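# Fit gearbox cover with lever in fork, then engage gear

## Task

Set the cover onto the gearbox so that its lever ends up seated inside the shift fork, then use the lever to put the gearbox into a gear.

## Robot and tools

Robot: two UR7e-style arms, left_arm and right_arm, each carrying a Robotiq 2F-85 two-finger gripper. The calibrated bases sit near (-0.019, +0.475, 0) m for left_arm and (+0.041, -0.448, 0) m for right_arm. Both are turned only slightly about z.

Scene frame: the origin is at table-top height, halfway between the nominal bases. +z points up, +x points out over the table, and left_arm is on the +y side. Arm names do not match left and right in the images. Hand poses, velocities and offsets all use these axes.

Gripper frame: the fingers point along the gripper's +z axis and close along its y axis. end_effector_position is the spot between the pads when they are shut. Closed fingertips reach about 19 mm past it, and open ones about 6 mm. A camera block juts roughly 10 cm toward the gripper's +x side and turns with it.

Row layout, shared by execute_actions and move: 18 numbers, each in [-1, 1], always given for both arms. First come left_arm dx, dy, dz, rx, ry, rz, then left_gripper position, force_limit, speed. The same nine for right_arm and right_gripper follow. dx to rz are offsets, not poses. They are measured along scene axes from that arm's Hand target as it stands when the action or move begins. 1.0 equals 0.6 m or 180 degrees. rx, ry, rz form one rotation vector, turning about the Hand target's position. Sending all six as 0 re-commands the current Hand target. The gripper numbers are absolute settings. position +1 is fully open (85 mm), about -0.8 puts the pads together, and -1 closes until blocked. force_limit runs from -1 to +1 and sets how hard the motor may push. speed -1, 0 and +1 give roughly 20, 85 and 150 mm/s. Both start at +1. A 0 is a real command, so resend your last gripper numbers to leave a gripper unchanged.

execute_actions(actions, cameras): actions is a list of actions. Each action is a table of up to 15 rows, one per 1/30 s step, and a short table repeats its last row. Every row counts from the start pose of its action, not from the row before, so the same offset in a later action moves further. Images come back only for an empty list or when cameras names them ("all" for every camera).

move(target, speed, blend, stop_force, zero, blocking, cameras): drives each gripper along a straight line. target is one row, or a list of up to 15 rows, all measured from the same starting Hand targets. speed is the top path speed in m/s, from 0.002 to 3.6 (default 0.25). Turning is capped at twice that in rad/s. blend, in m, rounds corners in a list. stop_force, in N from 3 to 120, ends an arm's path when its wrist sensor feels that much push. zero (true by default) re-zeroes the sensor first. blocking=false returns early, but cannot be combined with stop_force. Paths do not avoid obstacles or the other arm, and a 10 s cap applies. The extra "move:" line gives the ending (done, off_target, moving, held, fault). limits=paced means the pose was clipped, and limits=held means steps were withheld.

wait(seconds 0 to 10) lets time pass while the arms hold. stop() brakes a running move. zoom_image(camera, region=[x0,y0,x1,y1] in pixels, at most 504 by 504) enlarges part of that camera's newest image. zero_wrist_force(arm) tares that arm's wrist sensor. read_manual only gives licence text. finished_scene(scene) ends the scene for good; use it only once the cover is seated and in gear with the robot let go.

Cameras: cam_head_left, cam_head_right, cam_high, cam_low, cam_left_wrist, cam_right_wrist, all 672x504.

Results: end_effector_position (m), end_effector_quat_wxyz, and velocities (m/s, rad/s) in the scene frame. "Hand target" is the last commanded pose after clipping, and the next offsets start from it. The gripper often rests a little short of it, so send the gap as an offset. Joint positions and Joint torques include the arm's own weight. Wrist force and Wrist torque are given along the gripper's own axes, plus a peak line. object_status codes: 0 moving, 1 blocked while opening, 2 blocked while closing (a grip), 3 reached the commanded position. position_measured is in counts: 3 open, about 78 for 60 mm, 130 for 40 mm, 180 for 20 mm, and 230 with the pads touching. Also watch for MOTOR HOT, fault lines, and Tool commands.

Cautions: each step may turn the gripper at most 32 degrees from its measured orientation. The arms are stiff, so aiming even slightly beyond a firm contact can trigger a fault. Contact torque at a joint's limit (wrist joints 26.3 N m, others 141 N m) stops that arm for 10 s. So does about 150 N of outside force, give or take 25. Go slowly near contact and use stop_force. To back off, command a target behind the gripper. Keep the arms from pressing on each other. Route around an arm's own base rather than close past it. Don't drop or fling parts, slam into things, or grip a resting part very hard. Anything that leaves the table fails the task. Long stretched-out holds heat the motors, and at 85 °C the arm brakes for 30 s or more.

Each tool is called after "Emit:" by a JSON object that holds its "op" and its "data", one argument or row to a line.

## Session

Emit:
{"op": "execute_actions", "data": {
  "actions": []
}}

Emit:
{"op": "zoom_image", "data": {
  "camera": "cam_high",
  "region": [150, 200, 400, 400]
}}

Emit:
{"op": "zoom_image", "data": {
  "camera": "cam_low",
  "region": [300, 120, 540, 320]
}}

Emit:
{"op": "zoom_image", "data": {
  "camera": "cam_head_right",
  "region": [250, 90, 450, 220]
}}

Emit:
{"op": "zoom_image", "data": {
  "camera": "cam_head_left",
  "region": [220, 90, 420, 220]
}}

Scene clock: 0.00 s.
left_arm: end_effector_position=(+0.2504, -0.2942, +0.2335) position_measured=3 object_status=3 end_effector_quat_wxyz=(-0.070, +0.922, -0.166, +0.342) | right_arm: end_effector_position=(+0.4388, -0.7453, +0.1213) position_measured=3 object_status=3 end_effector_quat_wxyz=(+0.003, +0.789, -0.377, +0.485)
Joint positions: left_arm=[-1.65 -0.852 0.977 -1.639 -0.86 1.863] | right_arm=[2.898 -1.923 -2.655 0.873 1.443 -2.621]
Joint velocities: within noise
Joint torques (N m): no reading
Wrist force (N): no reading
Wrist torque (N m): no reading
Wrist force, peak (N): no reading
Hand target: left_arm +0.2504, -0.2942, +0.2335; -0.070, +0.922, -0.166, +0.342 | right_arm +0.4388, -0.7453, +0.1213; +0.003, +0.789, -0.377, +0.485
Tool commands: left_gripper/position=+1.0 left_gripper/force_limit=+1.0 left_gripper/speed=+1.0 right_gripper/position=+1.0 right_gripper/force_limit=+1.0 right_gripper/speed=+1.0
camera_calibration:
cam_left_wrist: T_world_to_cam=[[-0.277159, -0.934762, -0.222269, -0.150039], [-0.893701, 0.33575, -0.297608, 0.405051], [0.352819, 0.116158, -0.928453, 0.29372], [0, 0, 0, 1]] pos_world=[0.21678, -0.310364, 0.359903]
cam_right_wrist: T_world_to_cam=[[-0.622301, -0.69992, -0.350504, -0.200048], [-0.470593, 0.692334, -0.547006, 0.812384], [0.625526, -0.175458, -0.760218, -0.183343], [0, 0, 0, 1]] pos_world=[0.372498, -0.734628, 0.234881]

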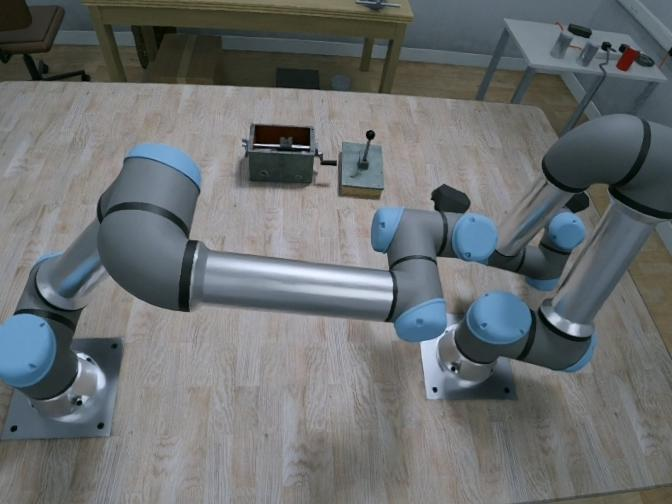

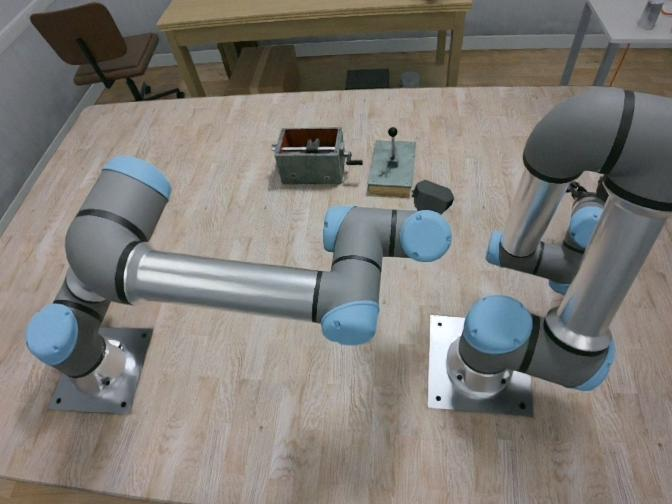

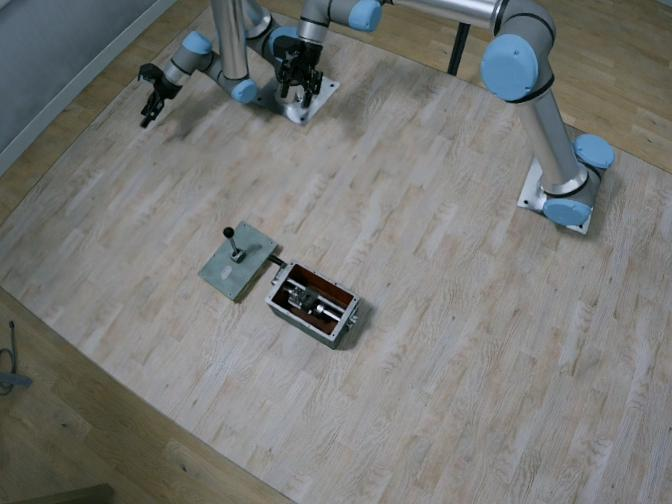

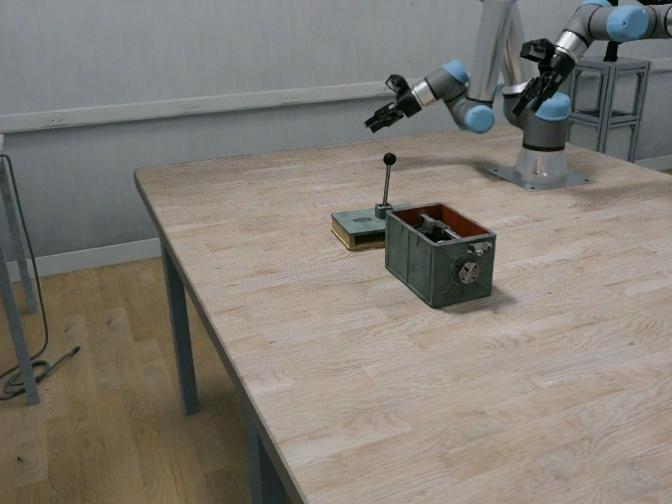

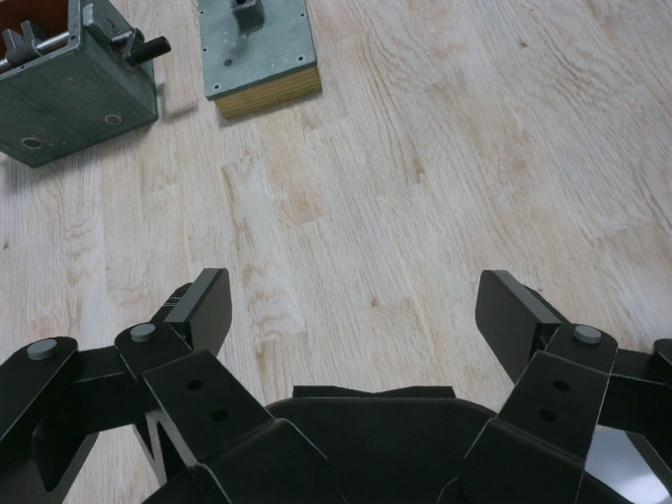

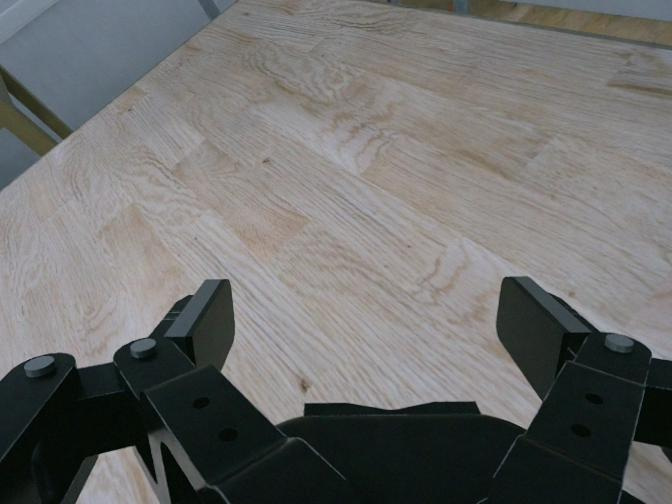

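Scaled by 2.016.

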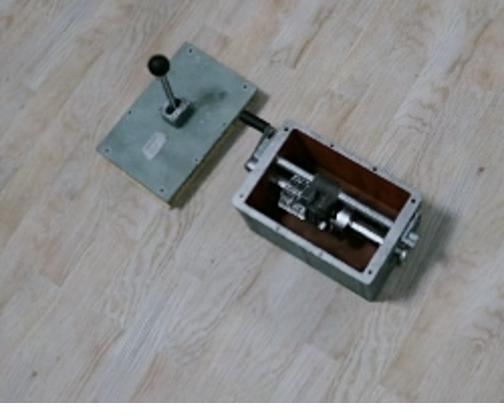

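Scaled by 2.100.

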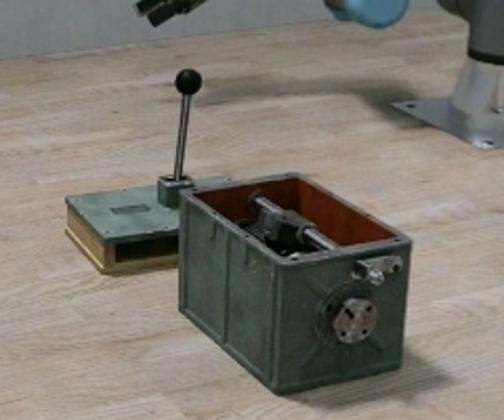

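Scaled by 2.520.

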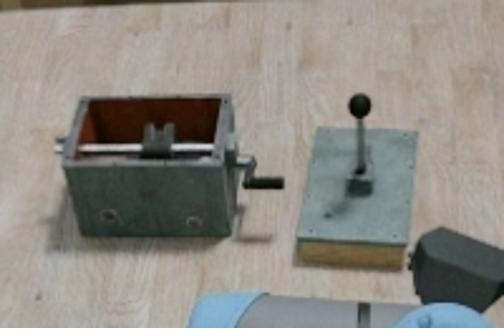

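Scaled by 2.520.

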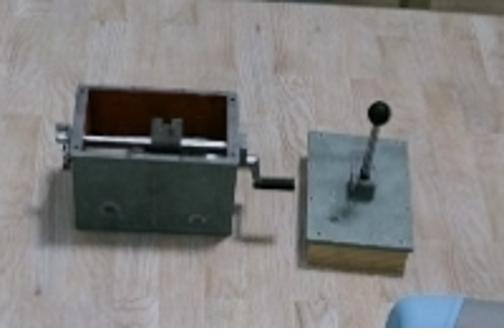

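Emit:
{"op": "move", "data": {
  "target": [
    [0.1827, 0.357, 0.0442, -0.0645, -0.146, 0.0296, 1, -1, 0, 0, 0, 0, 0, 0, 0, 1, -0.6, -0.5],
    [0.2493, 0.4903, -0.0392, -0.1075, -0.2433, 0.0493, 1, -1, 0, 0.0187, 0.3255, 0.3312, 0.18, -0.0083, -0.2988, 1, -0.6, -0.5],
    [0.2493, 0.4903, -0.0392, -0.1075, -0.2433, 0.0493, 1, -1, 0, 0.2108, 0.8342, 0.3062, 0.4004, -0.0185, -0.664, 1, -0.6, -0.5]
  ],
  "speed": 0.35,
  "blend": [0.04, 0.04, 0],
  "cameras": ["cam_right_wrist", "cam_left_wrist", "cam_head_right"]
}}

Emit:
{"op": "zoom_image", "data": {
  "camera": "cam_right_wrist",
  "region": [220, 130, 500, 400]
}}

Emit:
{"op": "zoom_image", "data": {
  "camera": "cam_left_wrist",
  "region": [190, 80, 490, 305]
}}

Scene clock: 6.93 s.
left_arm: end_effector_position=(+0.3999, +0.0000, +0.2100) position_measured=3 object_status=3 end_effector_quat_wxyz=(+0.000, +0.738, +0.000, +0.675) | right_arm: end_effector_position=(+0.5653, -0.2447, +0.3049) position_measured=3 object_status=3 end_effector_quat_wxyz=(+0.000, +0.040, +0.999, +0.000)
Joint positions: left_arm=[-1.547 -1.02 2.115 -3.271 -0.107 2.178] | right_arm=[3.808 -1.701 -1.497 -1.516 1.571 0.69]
Joint torques (N m): left_arm=[9.64 -31.65 -27.03 -5.34 -1.15 2.5] | right_arm=[-11.05 43.09 16.6 2.61 0.05 1.02]
Wrist force (N): left_arm=[0.1 -1.5 -0.4] | right_arm=[2.1 -0.1 3.2]
Wrist torque (N m): left_arm=[-0.16 0.14 -0.21] | right_arm=[-0.08 -0.21 0.05]
Wrist force, peak (N): left_arm=[-0.1 -3.7 0.8] | right_arm=[2.4 -0.1 3.6]
Hand target: left_arm +0.3999, +0.0000, +0.2100; +0.000, +0.738, +0.000, +0.675 | right_arm +0.5653, -0.2448, +0.3050; +0.000, +0.041, +0.999, +0.000
Off the commanded pose: left_arm 0.000 m, 0 deg | right_arm 0.000 m, 0 deg.
move: done; blend cut to 0 m at target 1
camera_calibration:
cam_left_wrist: T_world_to_cam=[[-0.0277258, -0.999615, 0.00141534, 0.0144692], [-0.434684, 0.0107816, -0.900518, 0.375972], [0.900156, -0.0255828, -0.434816, -0.137637], [0, 0, 0, 1]] pos_world=[0.287725, 0.00688891, 0.278703]
cam_right_wrist: T_world_to_cam=[[0.0866317, 0.995795, 0.0297886, 0.191702], [0.940924, -0.0916098, 0.32599, -0.630095], [0.327348, -0.000212281, -0.944904, 0.232763], [0, 0, 0, 1]] pos_world=[0.50007, -0.248569, 0.419633]
Images, in order (width x height): cam_head_right 672x504, cam_left_wrist 672x504, cam_right_wrist 672x504.

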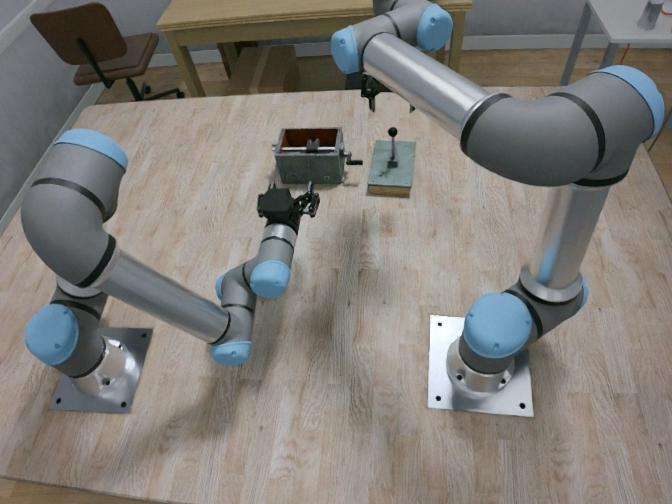

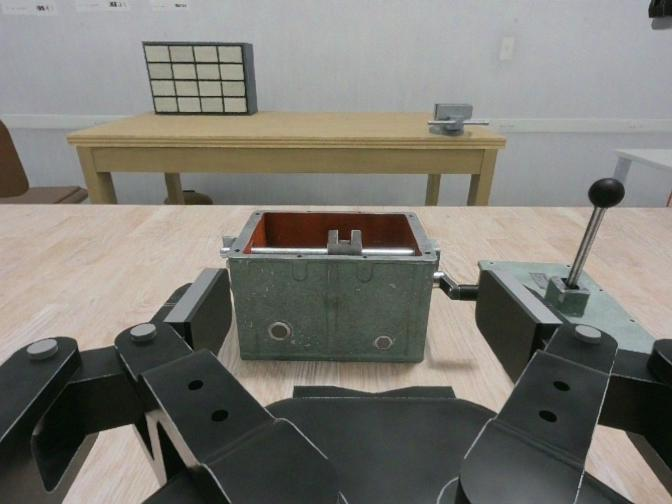

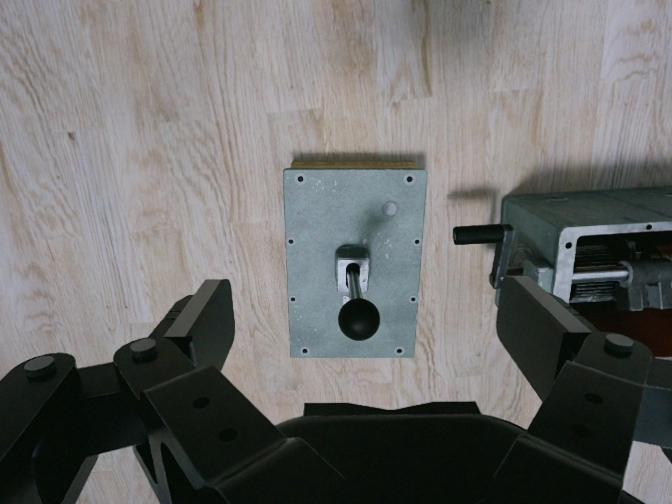

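Scaled by 1.800.

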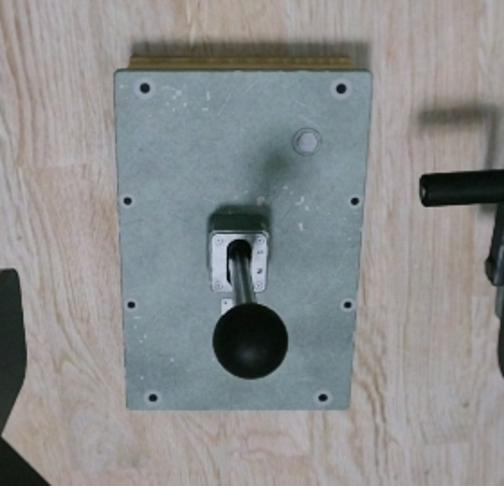

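Scaled by 1.680.

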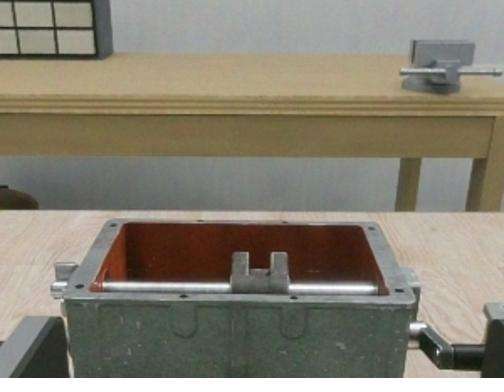

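Emit:
{"op": "move", "data": {
  "target": [0, 0, 0, 0, 0, 0, 1, -1, 0, 0.189, 0.2673, 0.1083, 0, 0, 0.505, 1, -0.6, -0.5],
  "speed": 0.4,
  "cameras": ["cam_right_wrist", "cam_left_wrist"]
}}

Emit:
{"op": "zoom_image", "data": {
  "camera": "cam_right_wrist",
  "region": [230, 110, 480, 380]
}}

Emit:
{"op": "zoom_image", "data": {
  "camera": "cam_left_wrist",
  "region": [300, 200, 390, 270]
}}

Scene clock: 9.97 s.
left_arm: end_effector_position=(+0.3999, +0.0000, +0.2100) position_measured=3 object_status=3 end_effector_quat_wxyz=(+0.000, +0.738, +0.000, +0.675) | right_arm: end_effector_position=(+0.6787, -0.0843, +0.3699) position_measured=3 object_status=3 end_effector_quat_wxyz=(+0.000, +0.684, -0.730, +0.000)
Joint positions: left_arm=[-1.547 -1.02 2.115 -3.271 -0.107 2.178] | right_arm=[3.9 -2.196 -0.636 -1.881 1.57 -0.804]
Joint torques (N m): left_arm=[9.57 -31.86 -26.95 -5.33 -1.02 2.43] | right_arm=[-10.07 60.03 20.69 3.8 0.73 -0.99]
Wrist force (N): left_arm=[0.1 -1.6 -0.3] | right_arm=[2.2 -0.2 3.5]
Wrist torque (N m): left_arm=[-0.17 0.13 -0.21] | right_arm=[-0.08 -0.23 -0.06]
Wrist force, peak (N): left_arm=[0.0 -1.8 -0.5] | right_arm=[2.4 -0.7 4.0]
Hand target: left_arm +0.3999, +0.0000, +0.2100; +0.000, +0.738, +0.000, +0.675 | right_arm +0.6787, -0.0844, +0.3700; +0.000, +0.684, -0.730, +0.000
Off the commanded pose: left_arm 0.000 m, 0 deg | right_arm 0.000 m, 0 deg.
move: done
camera_calibration:
cam_left_wrist: T_world_to_cam=[[-0.0277258, -0.999615, 0.00141534, 0.0144692], [-0.434684, 0.0107816, -0.900518, 0.375972], [0.900156, -0.0255828, -0.434816, -0.137637], [0, 0, 0, 1]] pos_world=[0.287725, 0.00688891, 0.278703]
cam_right_wrist: T_world_to_cam=[[-0.996988, 0.0714838, 0.0300908, 0.677571], [0.0773941, 0.942226, 0.325913, -0.0700093], [-0.00505478, 0.32726, -0.944921, 0.510207], [0, 0, 0, 1]] pos_world=[0.683527, -0.149441, 0.484533]
Images, in order (width x height): cam_left_wrist 672x504, cam_right_wrist 672x504.

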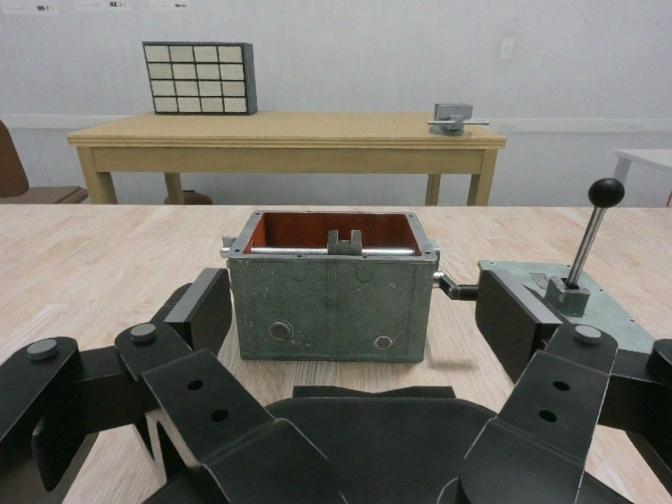

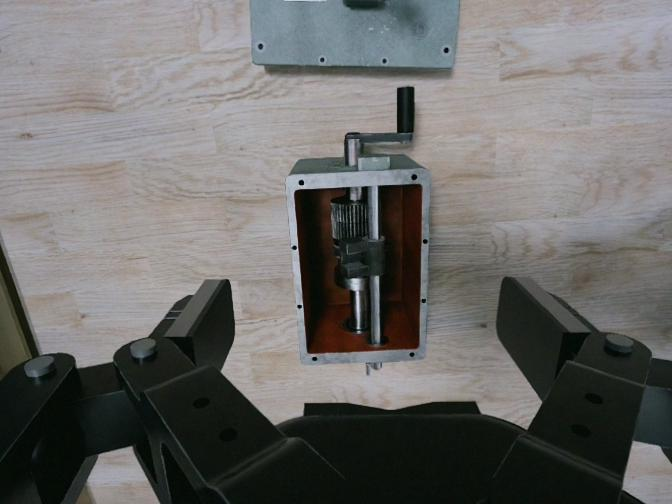

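Scaled by 1.867.

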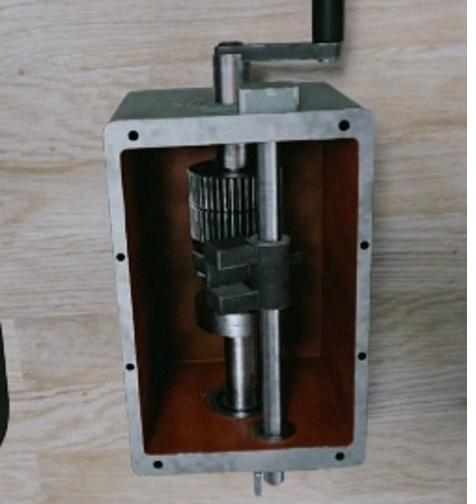

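Scaled by 5.600.

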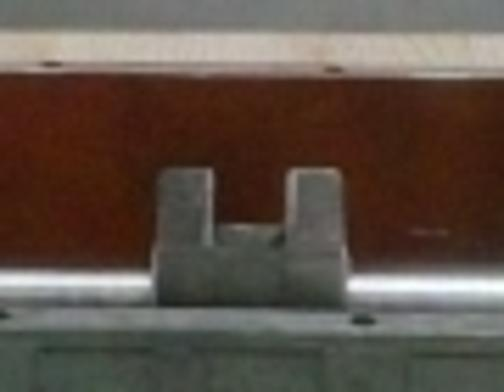

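Emit:
{"op": "move", "data": {
  "target": [
    [0, 0, 0, 0, 0, 0, 1, -1, 0, -0.1562, -0.2552, -0.1167, 0, 0, -0.5089, -0.8, -1, 0],
    [0, 0, 0, 0, 0, 0, 1, -1, 0, -0.1562, -0.2552, -0.32, 0, 0, -0.5089, -0.8, -1, 0]
  ],
  "speed": 0.35,
  "blend": [0.03, 0],
  "cameras": ["cam_right_wrist", "cam_low"]
}}

Emit:
{"op": "zoom_image", "data": {
  "camera": "cam_low",
  "region": [310, 120, 470, 260]
}}

Scene clock: 15.10 s.
left_arm: end_effector_position=(+0.3999, +0.0000, +0.2100) position_measured=3 object_status=3 end_effector_quat_wxyz=(+0.000, +0.738, +0.000, +0.675) | right_arm: end_effector_position=(+0.5850, -0.2375, +0.1780) position_measured=229 object_status=3 end_effector_quat_wxyz=(+0.000, +0.047, +0.999, +0.000)
Joint positions: left_arm=[-1.547 -1.02 2.115 -3.271 -0.107 2.178] | right_arm=[3.798 -1.813 -1.694 -1.206 1.571 0.693]
Joint torques (N m): left_arm=[9.65 -32.15 -26.72 -5.34 -1 2.43] | right_arm=[12.62 41.76 17.53 4.15 -1.33 0.11]
Wrist force (N): left_arm=[0.2 -1.6 -0.4] | right_arm=[2.0 -0.4 3.6]
Wrist torque (N m): left_arm=[-0.17 0.12 -0.21] | right_arm=[-0.12 -0.19 0.06]
Wrist force, peak (N): left_arm=[0.1 -1.8 -0.6] | right_arm=[2.2 -0.1 6.9]
Hand target: left_arm +0.3999, +0.0000, +0.2100; +0.000, +0.738, +0.000, +0.675 | right_arm +0.5849, -0.2375, +0.1780; +0.000, +0.047, +0.999, +0.000
Off the commanded pose: left_arm 0.000 m, 0 deg | right_arm 0.000 m, 0 deg.
move: done
camera_calibration:
cam_right_wrist: T_world_to_cam=[[0.0991895, 0.994618, 0.0299449, 0.178904], [0.939706, -0.103526, 0.325938, -0.608752], [0.327283, -0.00419013, -0.944917, 0.105485], [0, 0, 0, 1]] pos_world=[0.519779, -0.240521, 0.292733]
Images, in order (width x height): cam_low 672x504, cam_right_wrist 672x504.

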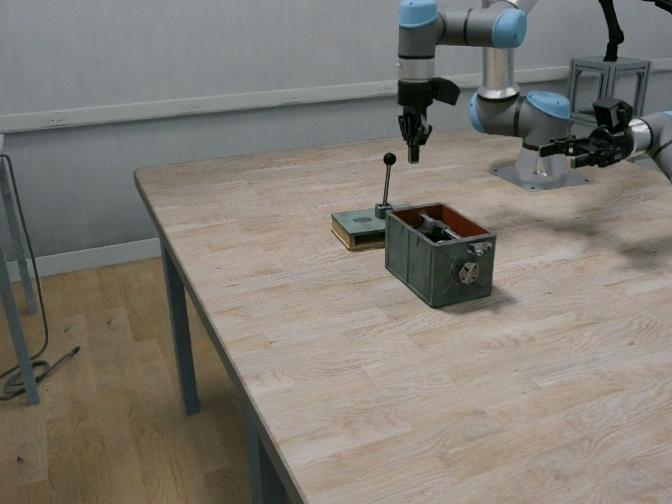

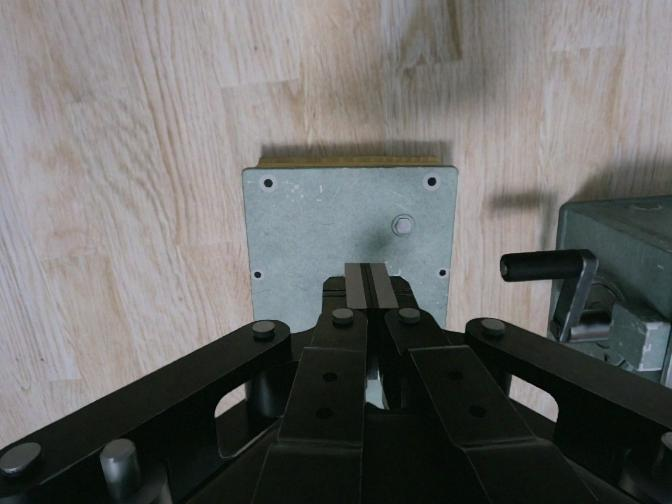

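Scaled by 3.150.

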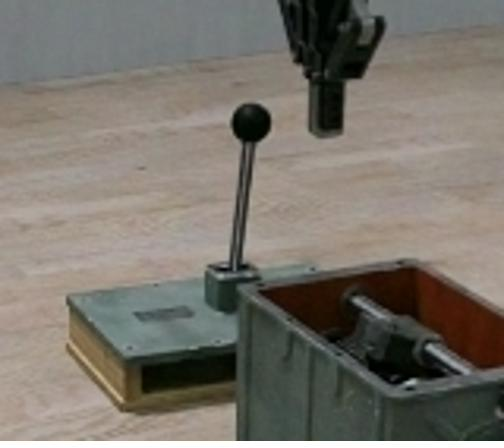

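Emit:
{"op": "move", "data": {
  "target": [0,0,0,0,0,0,1,-1,0,0.089,-0.0075,0,0,0,0,-0.8,-1,0],
  "speed": 0.06,
  "stop_force": 10,
  "cameras": ["cam_low","cam_left_wrist","cam_right_wrist","cam_head_right"]
}}

Scene clock: 17.93 s.
left_arm: end_effector_position=(+0.3999, +0.0000, +0.2100) position_measured=3 object_status=3 end_effector_quat_wxyz=(+0.000, +0.738, +0.000, +0.675) | right_arm: end_effector_position=(+0.6383, -0.2420, +0.1780) position_measured=229 object_status=3 end_effector_quat_wxyz=(+0.000, +0.047, +0.999, +0.000)
Joint positions: left_arm=[-1.547 -1.02 2.115 -3.271 -0.107 2.178] | right_arm=[3.743 -1.923 -1.547 -1.243 1.571 0.638]
Joint torques (N m): left_arm=[9.85 -32.14 -26.85 -5.32 -0.96 2.47] | right_arm=[11.64 50.63 15.14 4.07 1.36 2.51]
Wrist force (N): left_arm=[0.0 -1.6 -0.5] | right_arm=[2.0 -0.5 3.3]
Wrist torque (N m): left_arm=[-0.17 0.14 -0.21] | right_arm=[-0.14 -0.20 0.05]
Wrist force, peak (N): left_arm=[0.2 -1.7 -0.6] | right_arm=[3.1 -0.4 3.7]
Hand target: left_arm +0.3999, +0.0000, +0.2100; +0.000, +0.738, +0.000, +0.675 | right_arm +0.6383, -0.2420, +0.1780; +0.000, +0.047, +0.999, +0.000
Off the commanded pose: left_arm 0.000 m, 0 deg | right_arm 0.000 m, 0 deg.
move: done
camera_calibration:
cam_left_wrist: T_world_to_cam=[[-0.0277258, -0.999615, 0.00141534, 0.0144692], [-0.434684, 0.0107816, -0.900518, 0.375972], [0.900156, -0.0255828, -0.434816, -0.137637], [0, 0, 0, 1]] pos_world=[0.287725, 0.00688891, 0.278703]
cam_right_wrist: T_world_to_cam=[[0.0991895, 0.994618, 0.0299449, 0.178096], [0.939706, -0.103526, 0.325938, -0.659272], [0.327283, -0.00419013, -0.944917, 0.0879279], [0, 0, 0, 1]] pos_world=[0.573079, -0.245021, 0.292633]
Images, in order (width x height): cam_head_right 672x504, cam_low 672x504, cam_left_wrist 672x504, cam_right_wrist 672x504.

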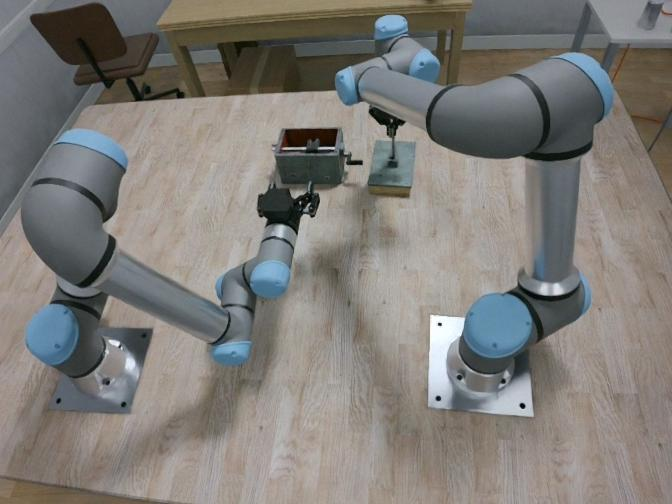

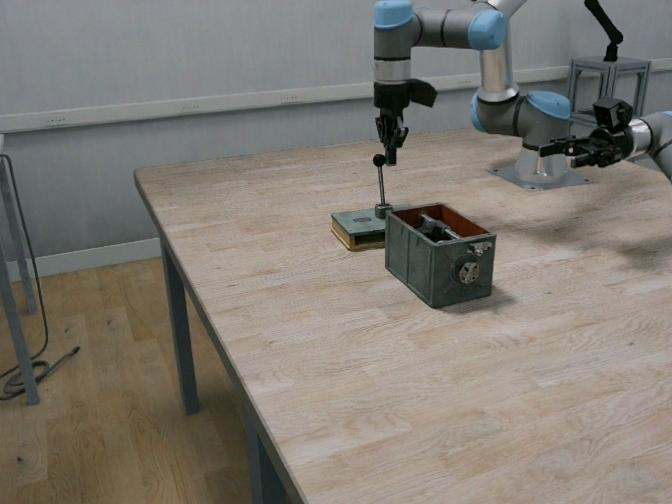

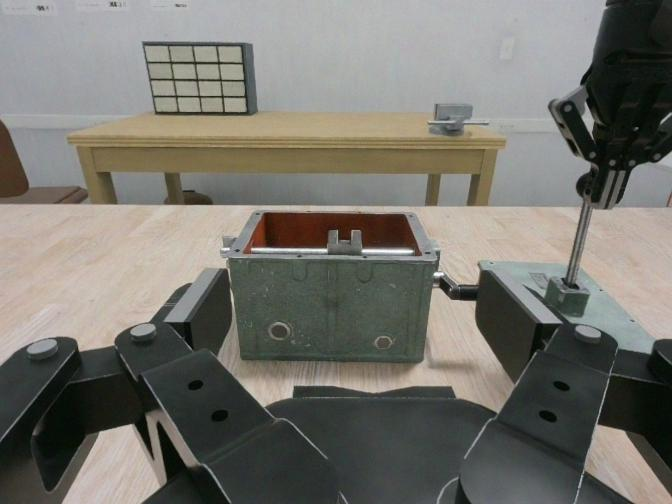

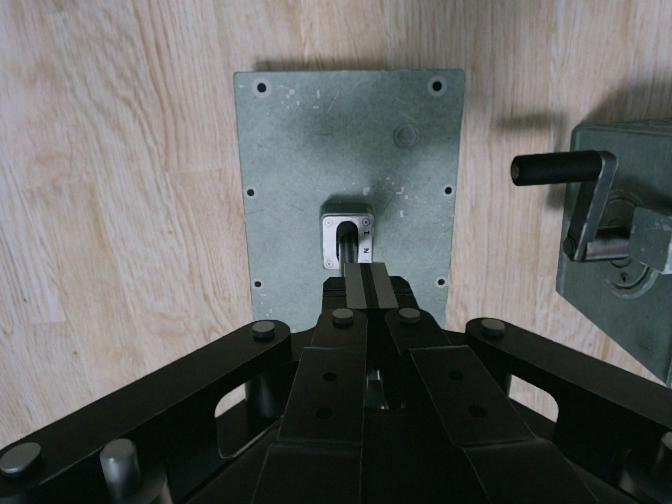

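Emit:
{"op": "move", "data": {
  "target": [0,0,0,0,0,0,1,-1,0,-0.055,0.005,0.0,0,0,0,-0.8,-1,0],
  "speed": 0.1,
  "cameras": ["cam_low","cam_left_wrist","cam_right_wrist"]
}}

Emit:
{"op": "zoom_image", "data": {
  "camera": "cam_low",
  "region": [320, 130, 440, 260]
}}

Emit:
{"op": "zoom_image", "data": {
  "camera": "cam_left_wrist",
  "region": [460, 140, 672, 360]
}}

Scene clock: 18.80 s.
left_arm: end_effector_position=(+0.3999, +0.0000, +0.2100) position_measured=3 object_status=3 end_effector_quat_wxyz=(+0.000, +0.738, +0.000, +0.675) | right_arm: end_effector_position=(+0.6053, -0.2389, +0.1780) position_measured=229 object_status=3 end_effector_quat_wxyz=(+0.000, +0.047, +0.999, +0.000)
Joint positions: left_arm=[-1.547 -1.02 2.115 -3.271 -0.107 2.178] | right_arm=[3.777 -1.855 -1.639 -1.219 1.571 0.671]
Joint torques (N m): left_arm=[9.85 -31.66 -27.14 -5.36 -0.95 2.39] | right_arm=[-11.01 22.87 34.61 1.17 -0.57 -2.15]
Wrist force (N): left_arm=[0.0 -1.7 -0.4] | right_arm=[2.1 -0.6 3.2]
Wrist torque (N m): left_arm=[-0.18 0.15 -0.21] | right_arm=[-0.13 -0.21 -0.04]
Wrist force, peak (N): left_arm=[0.2 -1.7 -0.4] | right_arm=[3.3 -0.3 3.2]
Hand target: left_arm +0.3999, +0.0000, +0.2100; +0.000, +0.738, +0.000, +0.675 | right_arm +0.6053, -0.2390, +0.1780; +0.000, +0.047, +0.999, +0.000
Off the commanded pose: left_arm 0.000 m, 0 deg | right_arm 0.000 m, 0 deg.
move: done
camera_calibration:
cam_left_wrist: T_world_to_cam=[[-0.0277258, -0.999615, 0.00141534, 0.0144692], [-0.434684, 0.0107816, -0.900518, 0.375972], [0.900156, -0.0255828, -0.434816, -0.137637], [0, 0, 0, 1]] pos_world=[0.287725, 0.00688891, 0.278703]
cam_right_wrist: T_world_to_cam=[[0.0992043, 0.994609, 0.0301844, 0.178202], [0.93963, -0.103618, 0.326126, -0.62801], [0.327496, -0.00399091, -0.944844, 0.0987472], [0, 0, 0, 1]] pos_world=[0.54008, -0.24192, 0.292732]
Images, in order (width x height): cam_low 672x504, cam_left_wrist 672x504, cam_right_wrist 672x504.

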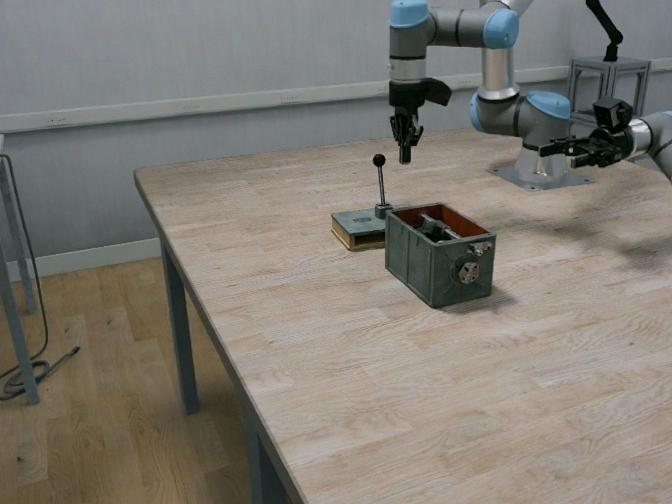

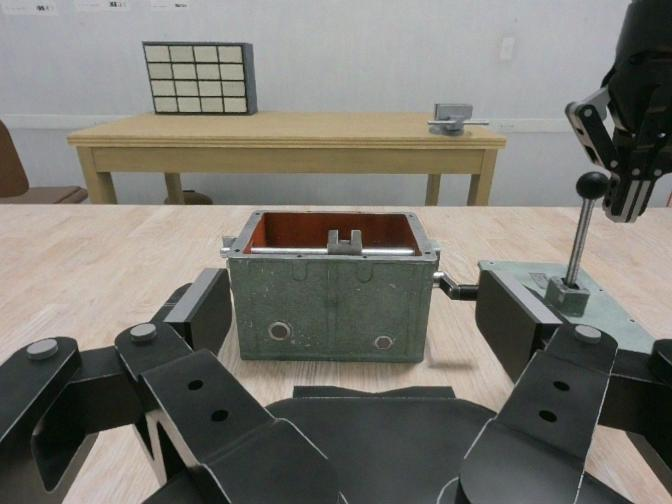

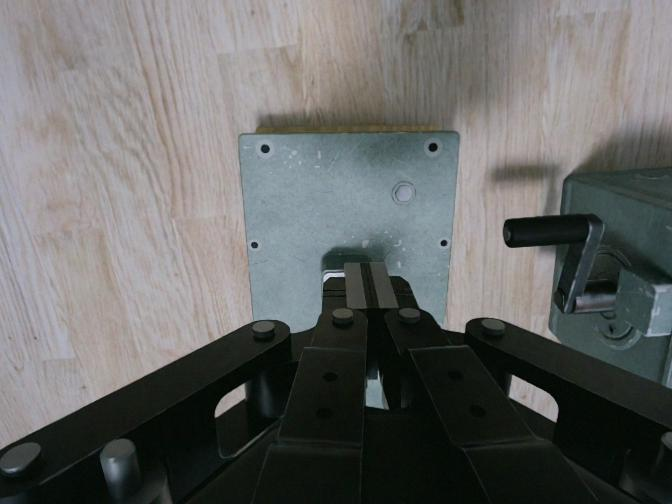

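Scaled by 3.877.

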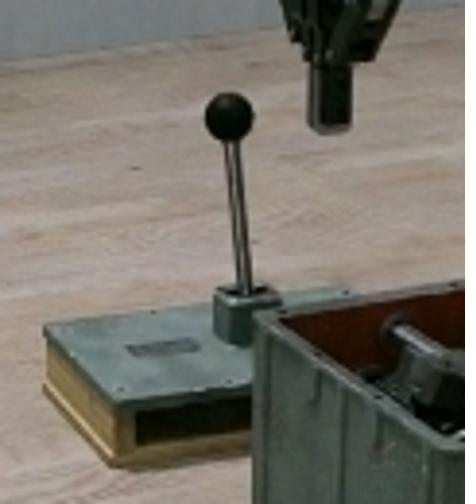

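Scaled by 2.291.

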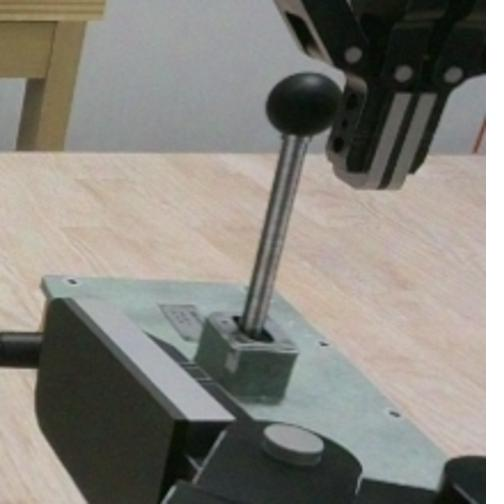

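Emit:
{"op": "move", "data": {
  "target": [0,0,0,0,0,0,1,-1,0,0.0145,-0.0027,-0.0848,-0.0154,-0.166,0,0.2,-1,0],
  "speed": 0.2,
  "cameras": ["cam_low","cam_left_wrist","cam_right_wrist"]
}}

Emit:
{"op": "zoom_image", "data": {
  "camera": "cam_right_wrist",
  "region": [240, 150, 480, 330]
}}

Scene clock: 21.37 s.
left_arm: end_effector_position=(+0.3999, +0.0000, +0.2100) position_measured=3 object_status=3 end_effector_quat_wxyz=(+0.000, +0.738, +0.000, +0.675) | right_arm: end_effector_position=(+0.6140, -0.2406, +0.1269) position_measured=104 object_status=3 end_effector_quat_wxyz=(+0.258, +0.045, +0.965, -0.012)
Joint positions: left_arm=[-1.547 -1.02 2.115 -3.271 -0.107 2.178] | right_arm=[3.928 -1.796 -2.083 -0.46 1.196 0.751]
Joint torques (N m): left_arm=[9.49 -32 -26.69 -5.25 -0.89 2.3] | right_arm=[-11.46 42.31 24.54 4.57 -0.84 -2.29]
Wrist force (N): left_arm=[0.0 -1.7 -0.3] | right_arm=[2.9 0.4 3.4]
Wrist torque (N m): left_arm=[-0.20 0.14 -0.21] | right_arm=[-0.03 -0.18 -0.02]
Wrist force, peak (N): left_arm=[0.0 -1.8 -0.4] | right_arm=[3.5 0.6 4.1]
Hand target: left_arm +0.3999, +0.0000, +0.2100; +0.000, +0.738, +0.000, +0.675 | right_arm +0.6140, -0.2406, +0.1271; +0.258, +0.045, +0.965, -0.012
Off the commanded pose: left_arm 0.000 m, 0 deg | right_arm 0.000 m, 0 deg.
move: done
camera_calibration:
cam_left_wrist: T_world_to_cam=[[-0.0277258, -0.999615, 0.00141534, 0.0144692], [-0.434684, 0.0107816, -0.900518, 0.375972], [0.900156, -0.0255828, -0.434816, -0.137637], [0, 0, 0, 1]] pos_world=[0.287725, 0.00688891, 0.278703]
cam_right_wrist: T_world_to_cam=[[0.0832522, 0.9961, 0.0292326, 0.190908], [0.651498, -0.0766015, 0.754773, -0.490643], [0.754068, -0.0437915, -0.655334, -0.260607], [0, 0, 0, 1]] pos_world=[0.500275, -0.23916, 0.193959]
Images, in order (width x height): cam_low 672x504, cam_left_wrist 672x504, cam_right_wrist 672x504.

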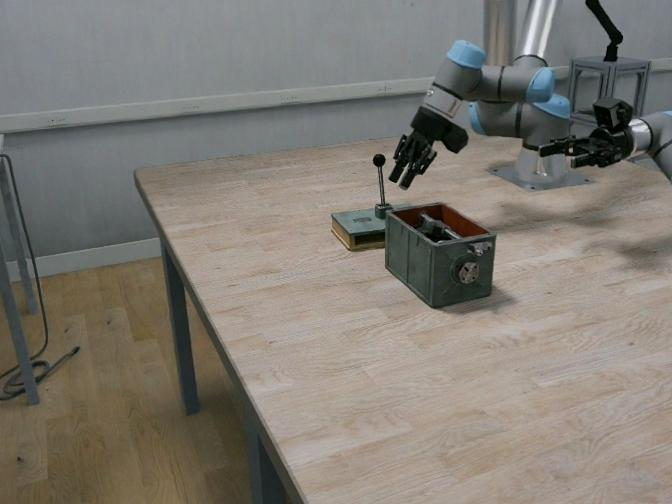

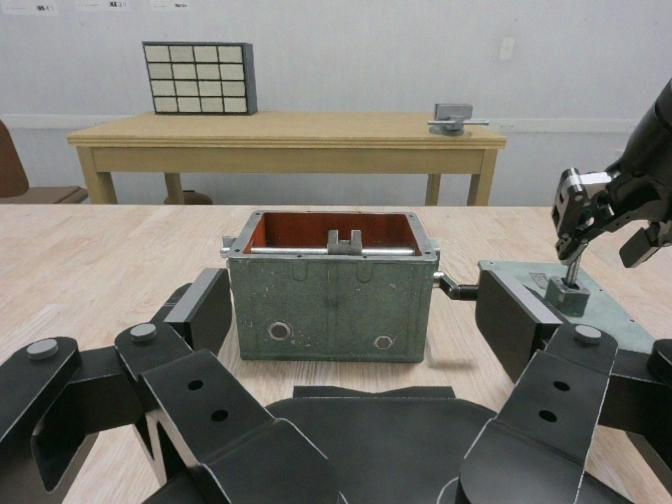

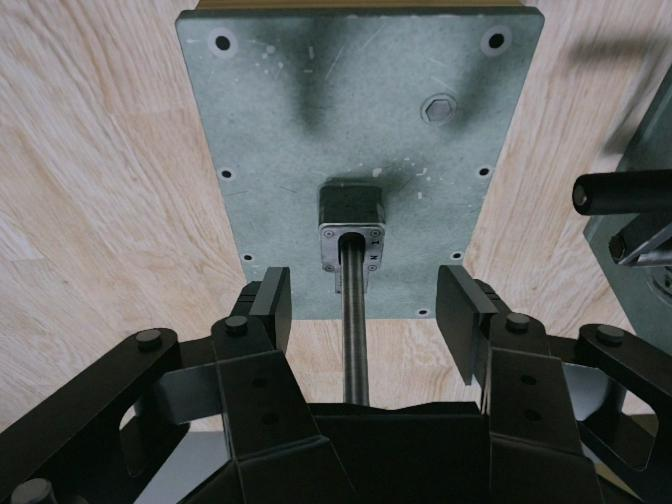

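Scaled by 2.100.

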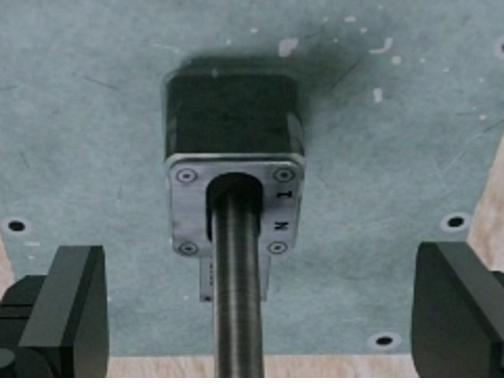

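Emit:
{"op": "move", "data": {
  "target": [0,0,0,0,0,0,1,-1,0,0.0415,-0.0046,-0.0722,0,0,0,0.2,-1,0],
  "speed": 0.15,
  "cameras": ["cam_left_wrist","cam_right_wrist"]
}}

Emit:
{"op": "zoom_image", "data": {
  "camera": "cam_right_wrist",
  "region": [240, 150, 480, 330]
}}

Emit:
{"op": "zoom_image", "data": {
  "camera": "cam_left_wrist",
  "region": [460, 180, 672, 360]
}}

Scene clock: 23.07 s.
left_arm: end_effector_position=(+0.3999, +0.0000, +0.2100) position_measured=3 object_status=3 end_effector_quat_wxyz=(+0.000, +0.738, +0.000, +0.675) | right_arm: end_effector_position=(+0.6390, -0.2434, +0.0838) position_measured=104 object_status=3 end_effector_quat_wxyz=(+0.258, +0.045, +0.965, -0.012)
Joint positions: left_arm=[-1.547 -1.02 2.115 -3.271 -0.107 2.178] | right_arm=[3.891 -1.923 -2.061 -0.341 1.21 0.714]
Joint torques (N m): left_arm=[9.38 -32.58 -26.88 -5.36 -0.83 2.44] | right_arm=[11.43 39.08 9.63 3.1 -2.35 2.48]
Wrist force (N): left_arm=[-0.1 -1.5 -0.5] | right_arm=[2.9 0.4 3.5]
Wrist torque (N m): left_arm=[-0.16 0.16 -0.21] | right_arm=[-0.02 -0.19 0.05]
Wrist force, peak (N): left_arm=[0.3 -1.8 -0.4] | right_arm=[3.3 0.3 4.9]
Hand target: left_arm +0.3999, +0.0000, +0.2100; +0.000, +0.738, +0.000, +0.675 | right_arm +0.6389, -0.2434, +0.0838; +0.258, +0.045, +0.965, -0.012
Off the commanded pose: left_arm 0.000 m, 0 deg | right_arm 0.000 m, 0 deg.
move: done
camera_calibration:
cam_left_wrist: T_world_to_cam=[[-0.0277258, -0.999615, 0.00141534, 0.0144692], [-0.434684, 0.0107816, -0.900518, 0.375972], [0.900156, -0.0255828, -0.434816, -0.137637], [0, 0, 0, 1]] pos_world=[0.287725, 0.00688891, 0.278703]
cam_right_wrist: T_world_to_cam=[[0.0834327, 0.996077, 0.029495, 0.192738], [0.651205, -0.0769021, 0.754996, -0.474491], [0.754302, -0.0437841, -0.655066, -0.308055], [0, 0, 0, 1]] pos_world=[0.525276, -0.241959, 0.150758]
Images, in order (width x height): cam_left_wrist 672x504, cam_right_wrist 672x504.

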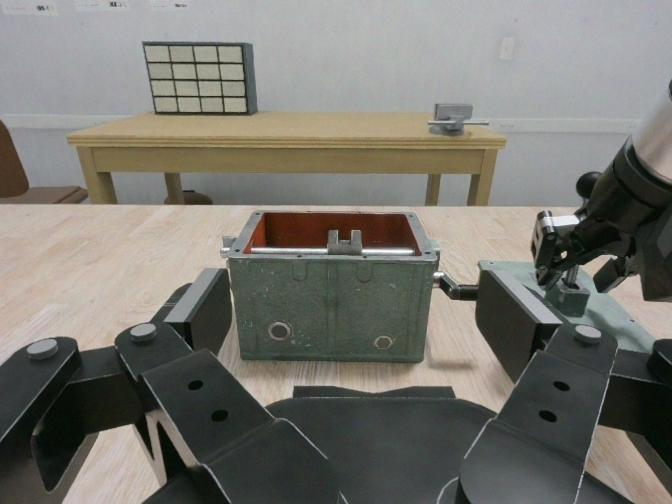

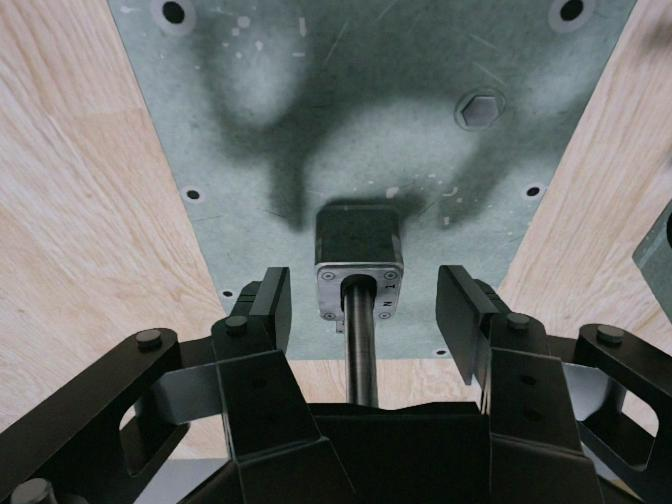

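Scaled by 2.100.

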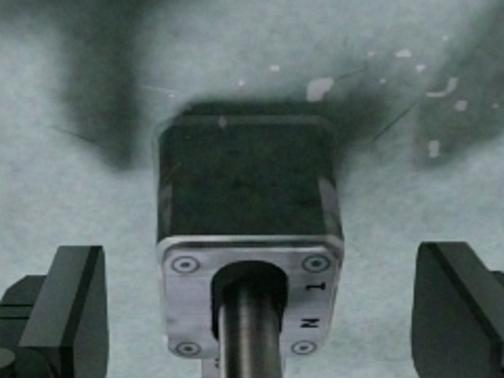

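Scaled by 2.377.

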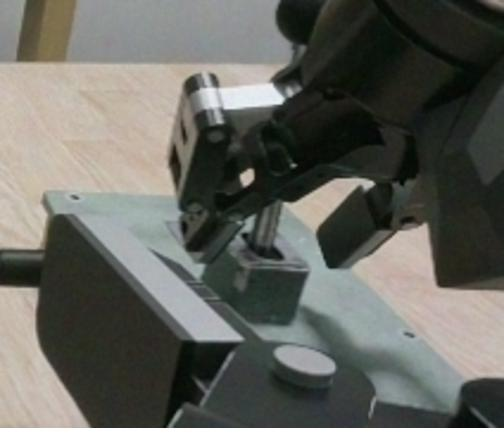

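Emit:
{"op": "move", "data": {
  "target": [0,0,0,0,0,0,1,-1,0,0.0167,-0.0035,-0.0288,0,0,0,0.2,-1,0],
  "speed": 0.04,
  "stop_force": 6,
  "cameras": ["cam_left_wrist","cam_right_wrist"]
}}

Emit:
{"op": "zoom_image", "data": {
  "camera": "cam_right_wrist",
  "region": [240, 150, 480, 330]
}}

Scene clock: 24.77 s.
left_arm: end_effector_position=(+0.3999, +0.0000, +0.2100) position_measured=3 object_status=3 end_effector_quat_wxyz=(+0.000, +0.738, +0.000, +0.675) | right_arm: end_effector_position=(+0.6490, -0.2455, +0.0665) position_measured=104 object_status=3 end_effector_quat_wxyz=(+0.258, +0.045, +0.965, -0.012)
Joint positions: left_arm=[-1.547 -1.02 2.115 -3.271 -0.107 2.178] | right_arm=[3.875 -1.974 -2.048 -0.297 1.216 0.698]
Joint torques (N m): left_arm=[9.14 -32.41 -26.64 -5.27 -0.83 2.47] | right_arm=[12.79 46.66 7.99 1.91 -2.26 1.88]
Wrist force (N): left_arm=[0.1 -1.8 -0.3] | right_arm=[2.7 0.5 3.6]
Wrist torque (N m): left_arm=[-0.20 0.13 -0.21] | right_arm=[-0.01 -0.14 0.07]
Wrist force, peak (N): left_arm=[0.2 -1.8 -0.5] | right_arm=[2.7 0.2 4.6]
Hand target: left_arm +0.3999, +0.0000, +0.2100; +0.000, +0.738, +0.000, +0.675 | right_arm +0.6490, -0.2455, +0.0665; +0.258, +0.045, +0.965, -0.012
Off the commanded pose: left_arm 0.000 m, 0 deg | right_arm 0.000 m, 0 deg.
move: done
camera_calibration:
cam_left_wrist: T_world_to_cam=[[-0.0277258, -0.999615, 0.00141534, 0.0144692], [-0.434684, 0.0107816, -0.900518, 0.375972], [0.900156, -0.0255828, -0.434816, -0.137637], [0, 0, 0, 1]] pos_world=[0.287725, 0.00688891, 0.278703]
cam_right_wrist: T_world_to_cam=[[0.0833656, 0.996085, 0.0294184, 0.194554], [0.651158, -0.0767971, 0.755047, -0.468059], [0.75435, -0.0437889, -0.655011, -0.327057], [0, 0, 0, 1]] pos_world=[0.535276, -0.244059, 0.133458]
Images, in order (width x height): cam_left_wrist 672x504, cam_right_wrist 672x504.

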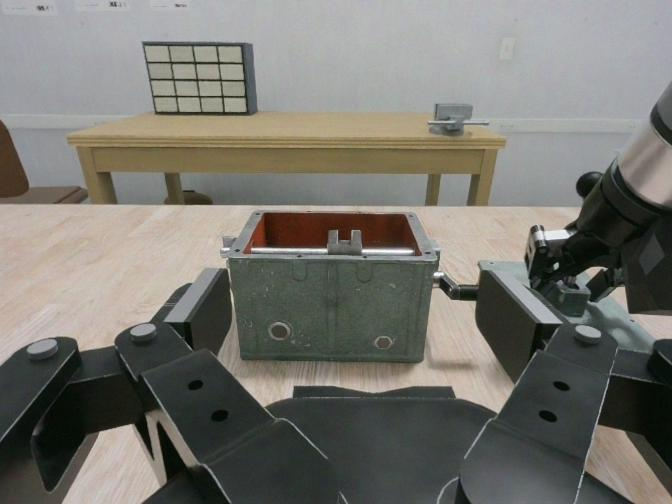

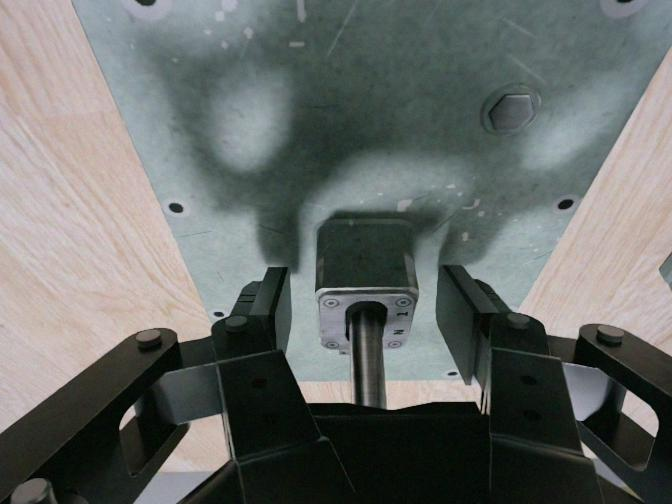

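Scaled by 2.100.

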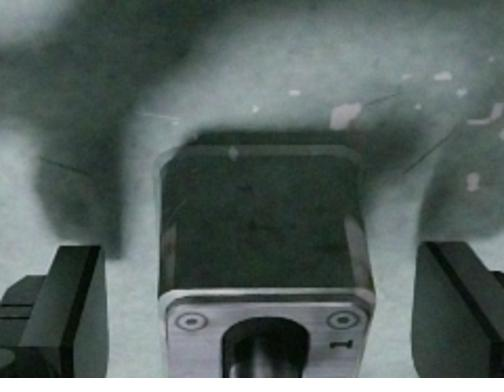

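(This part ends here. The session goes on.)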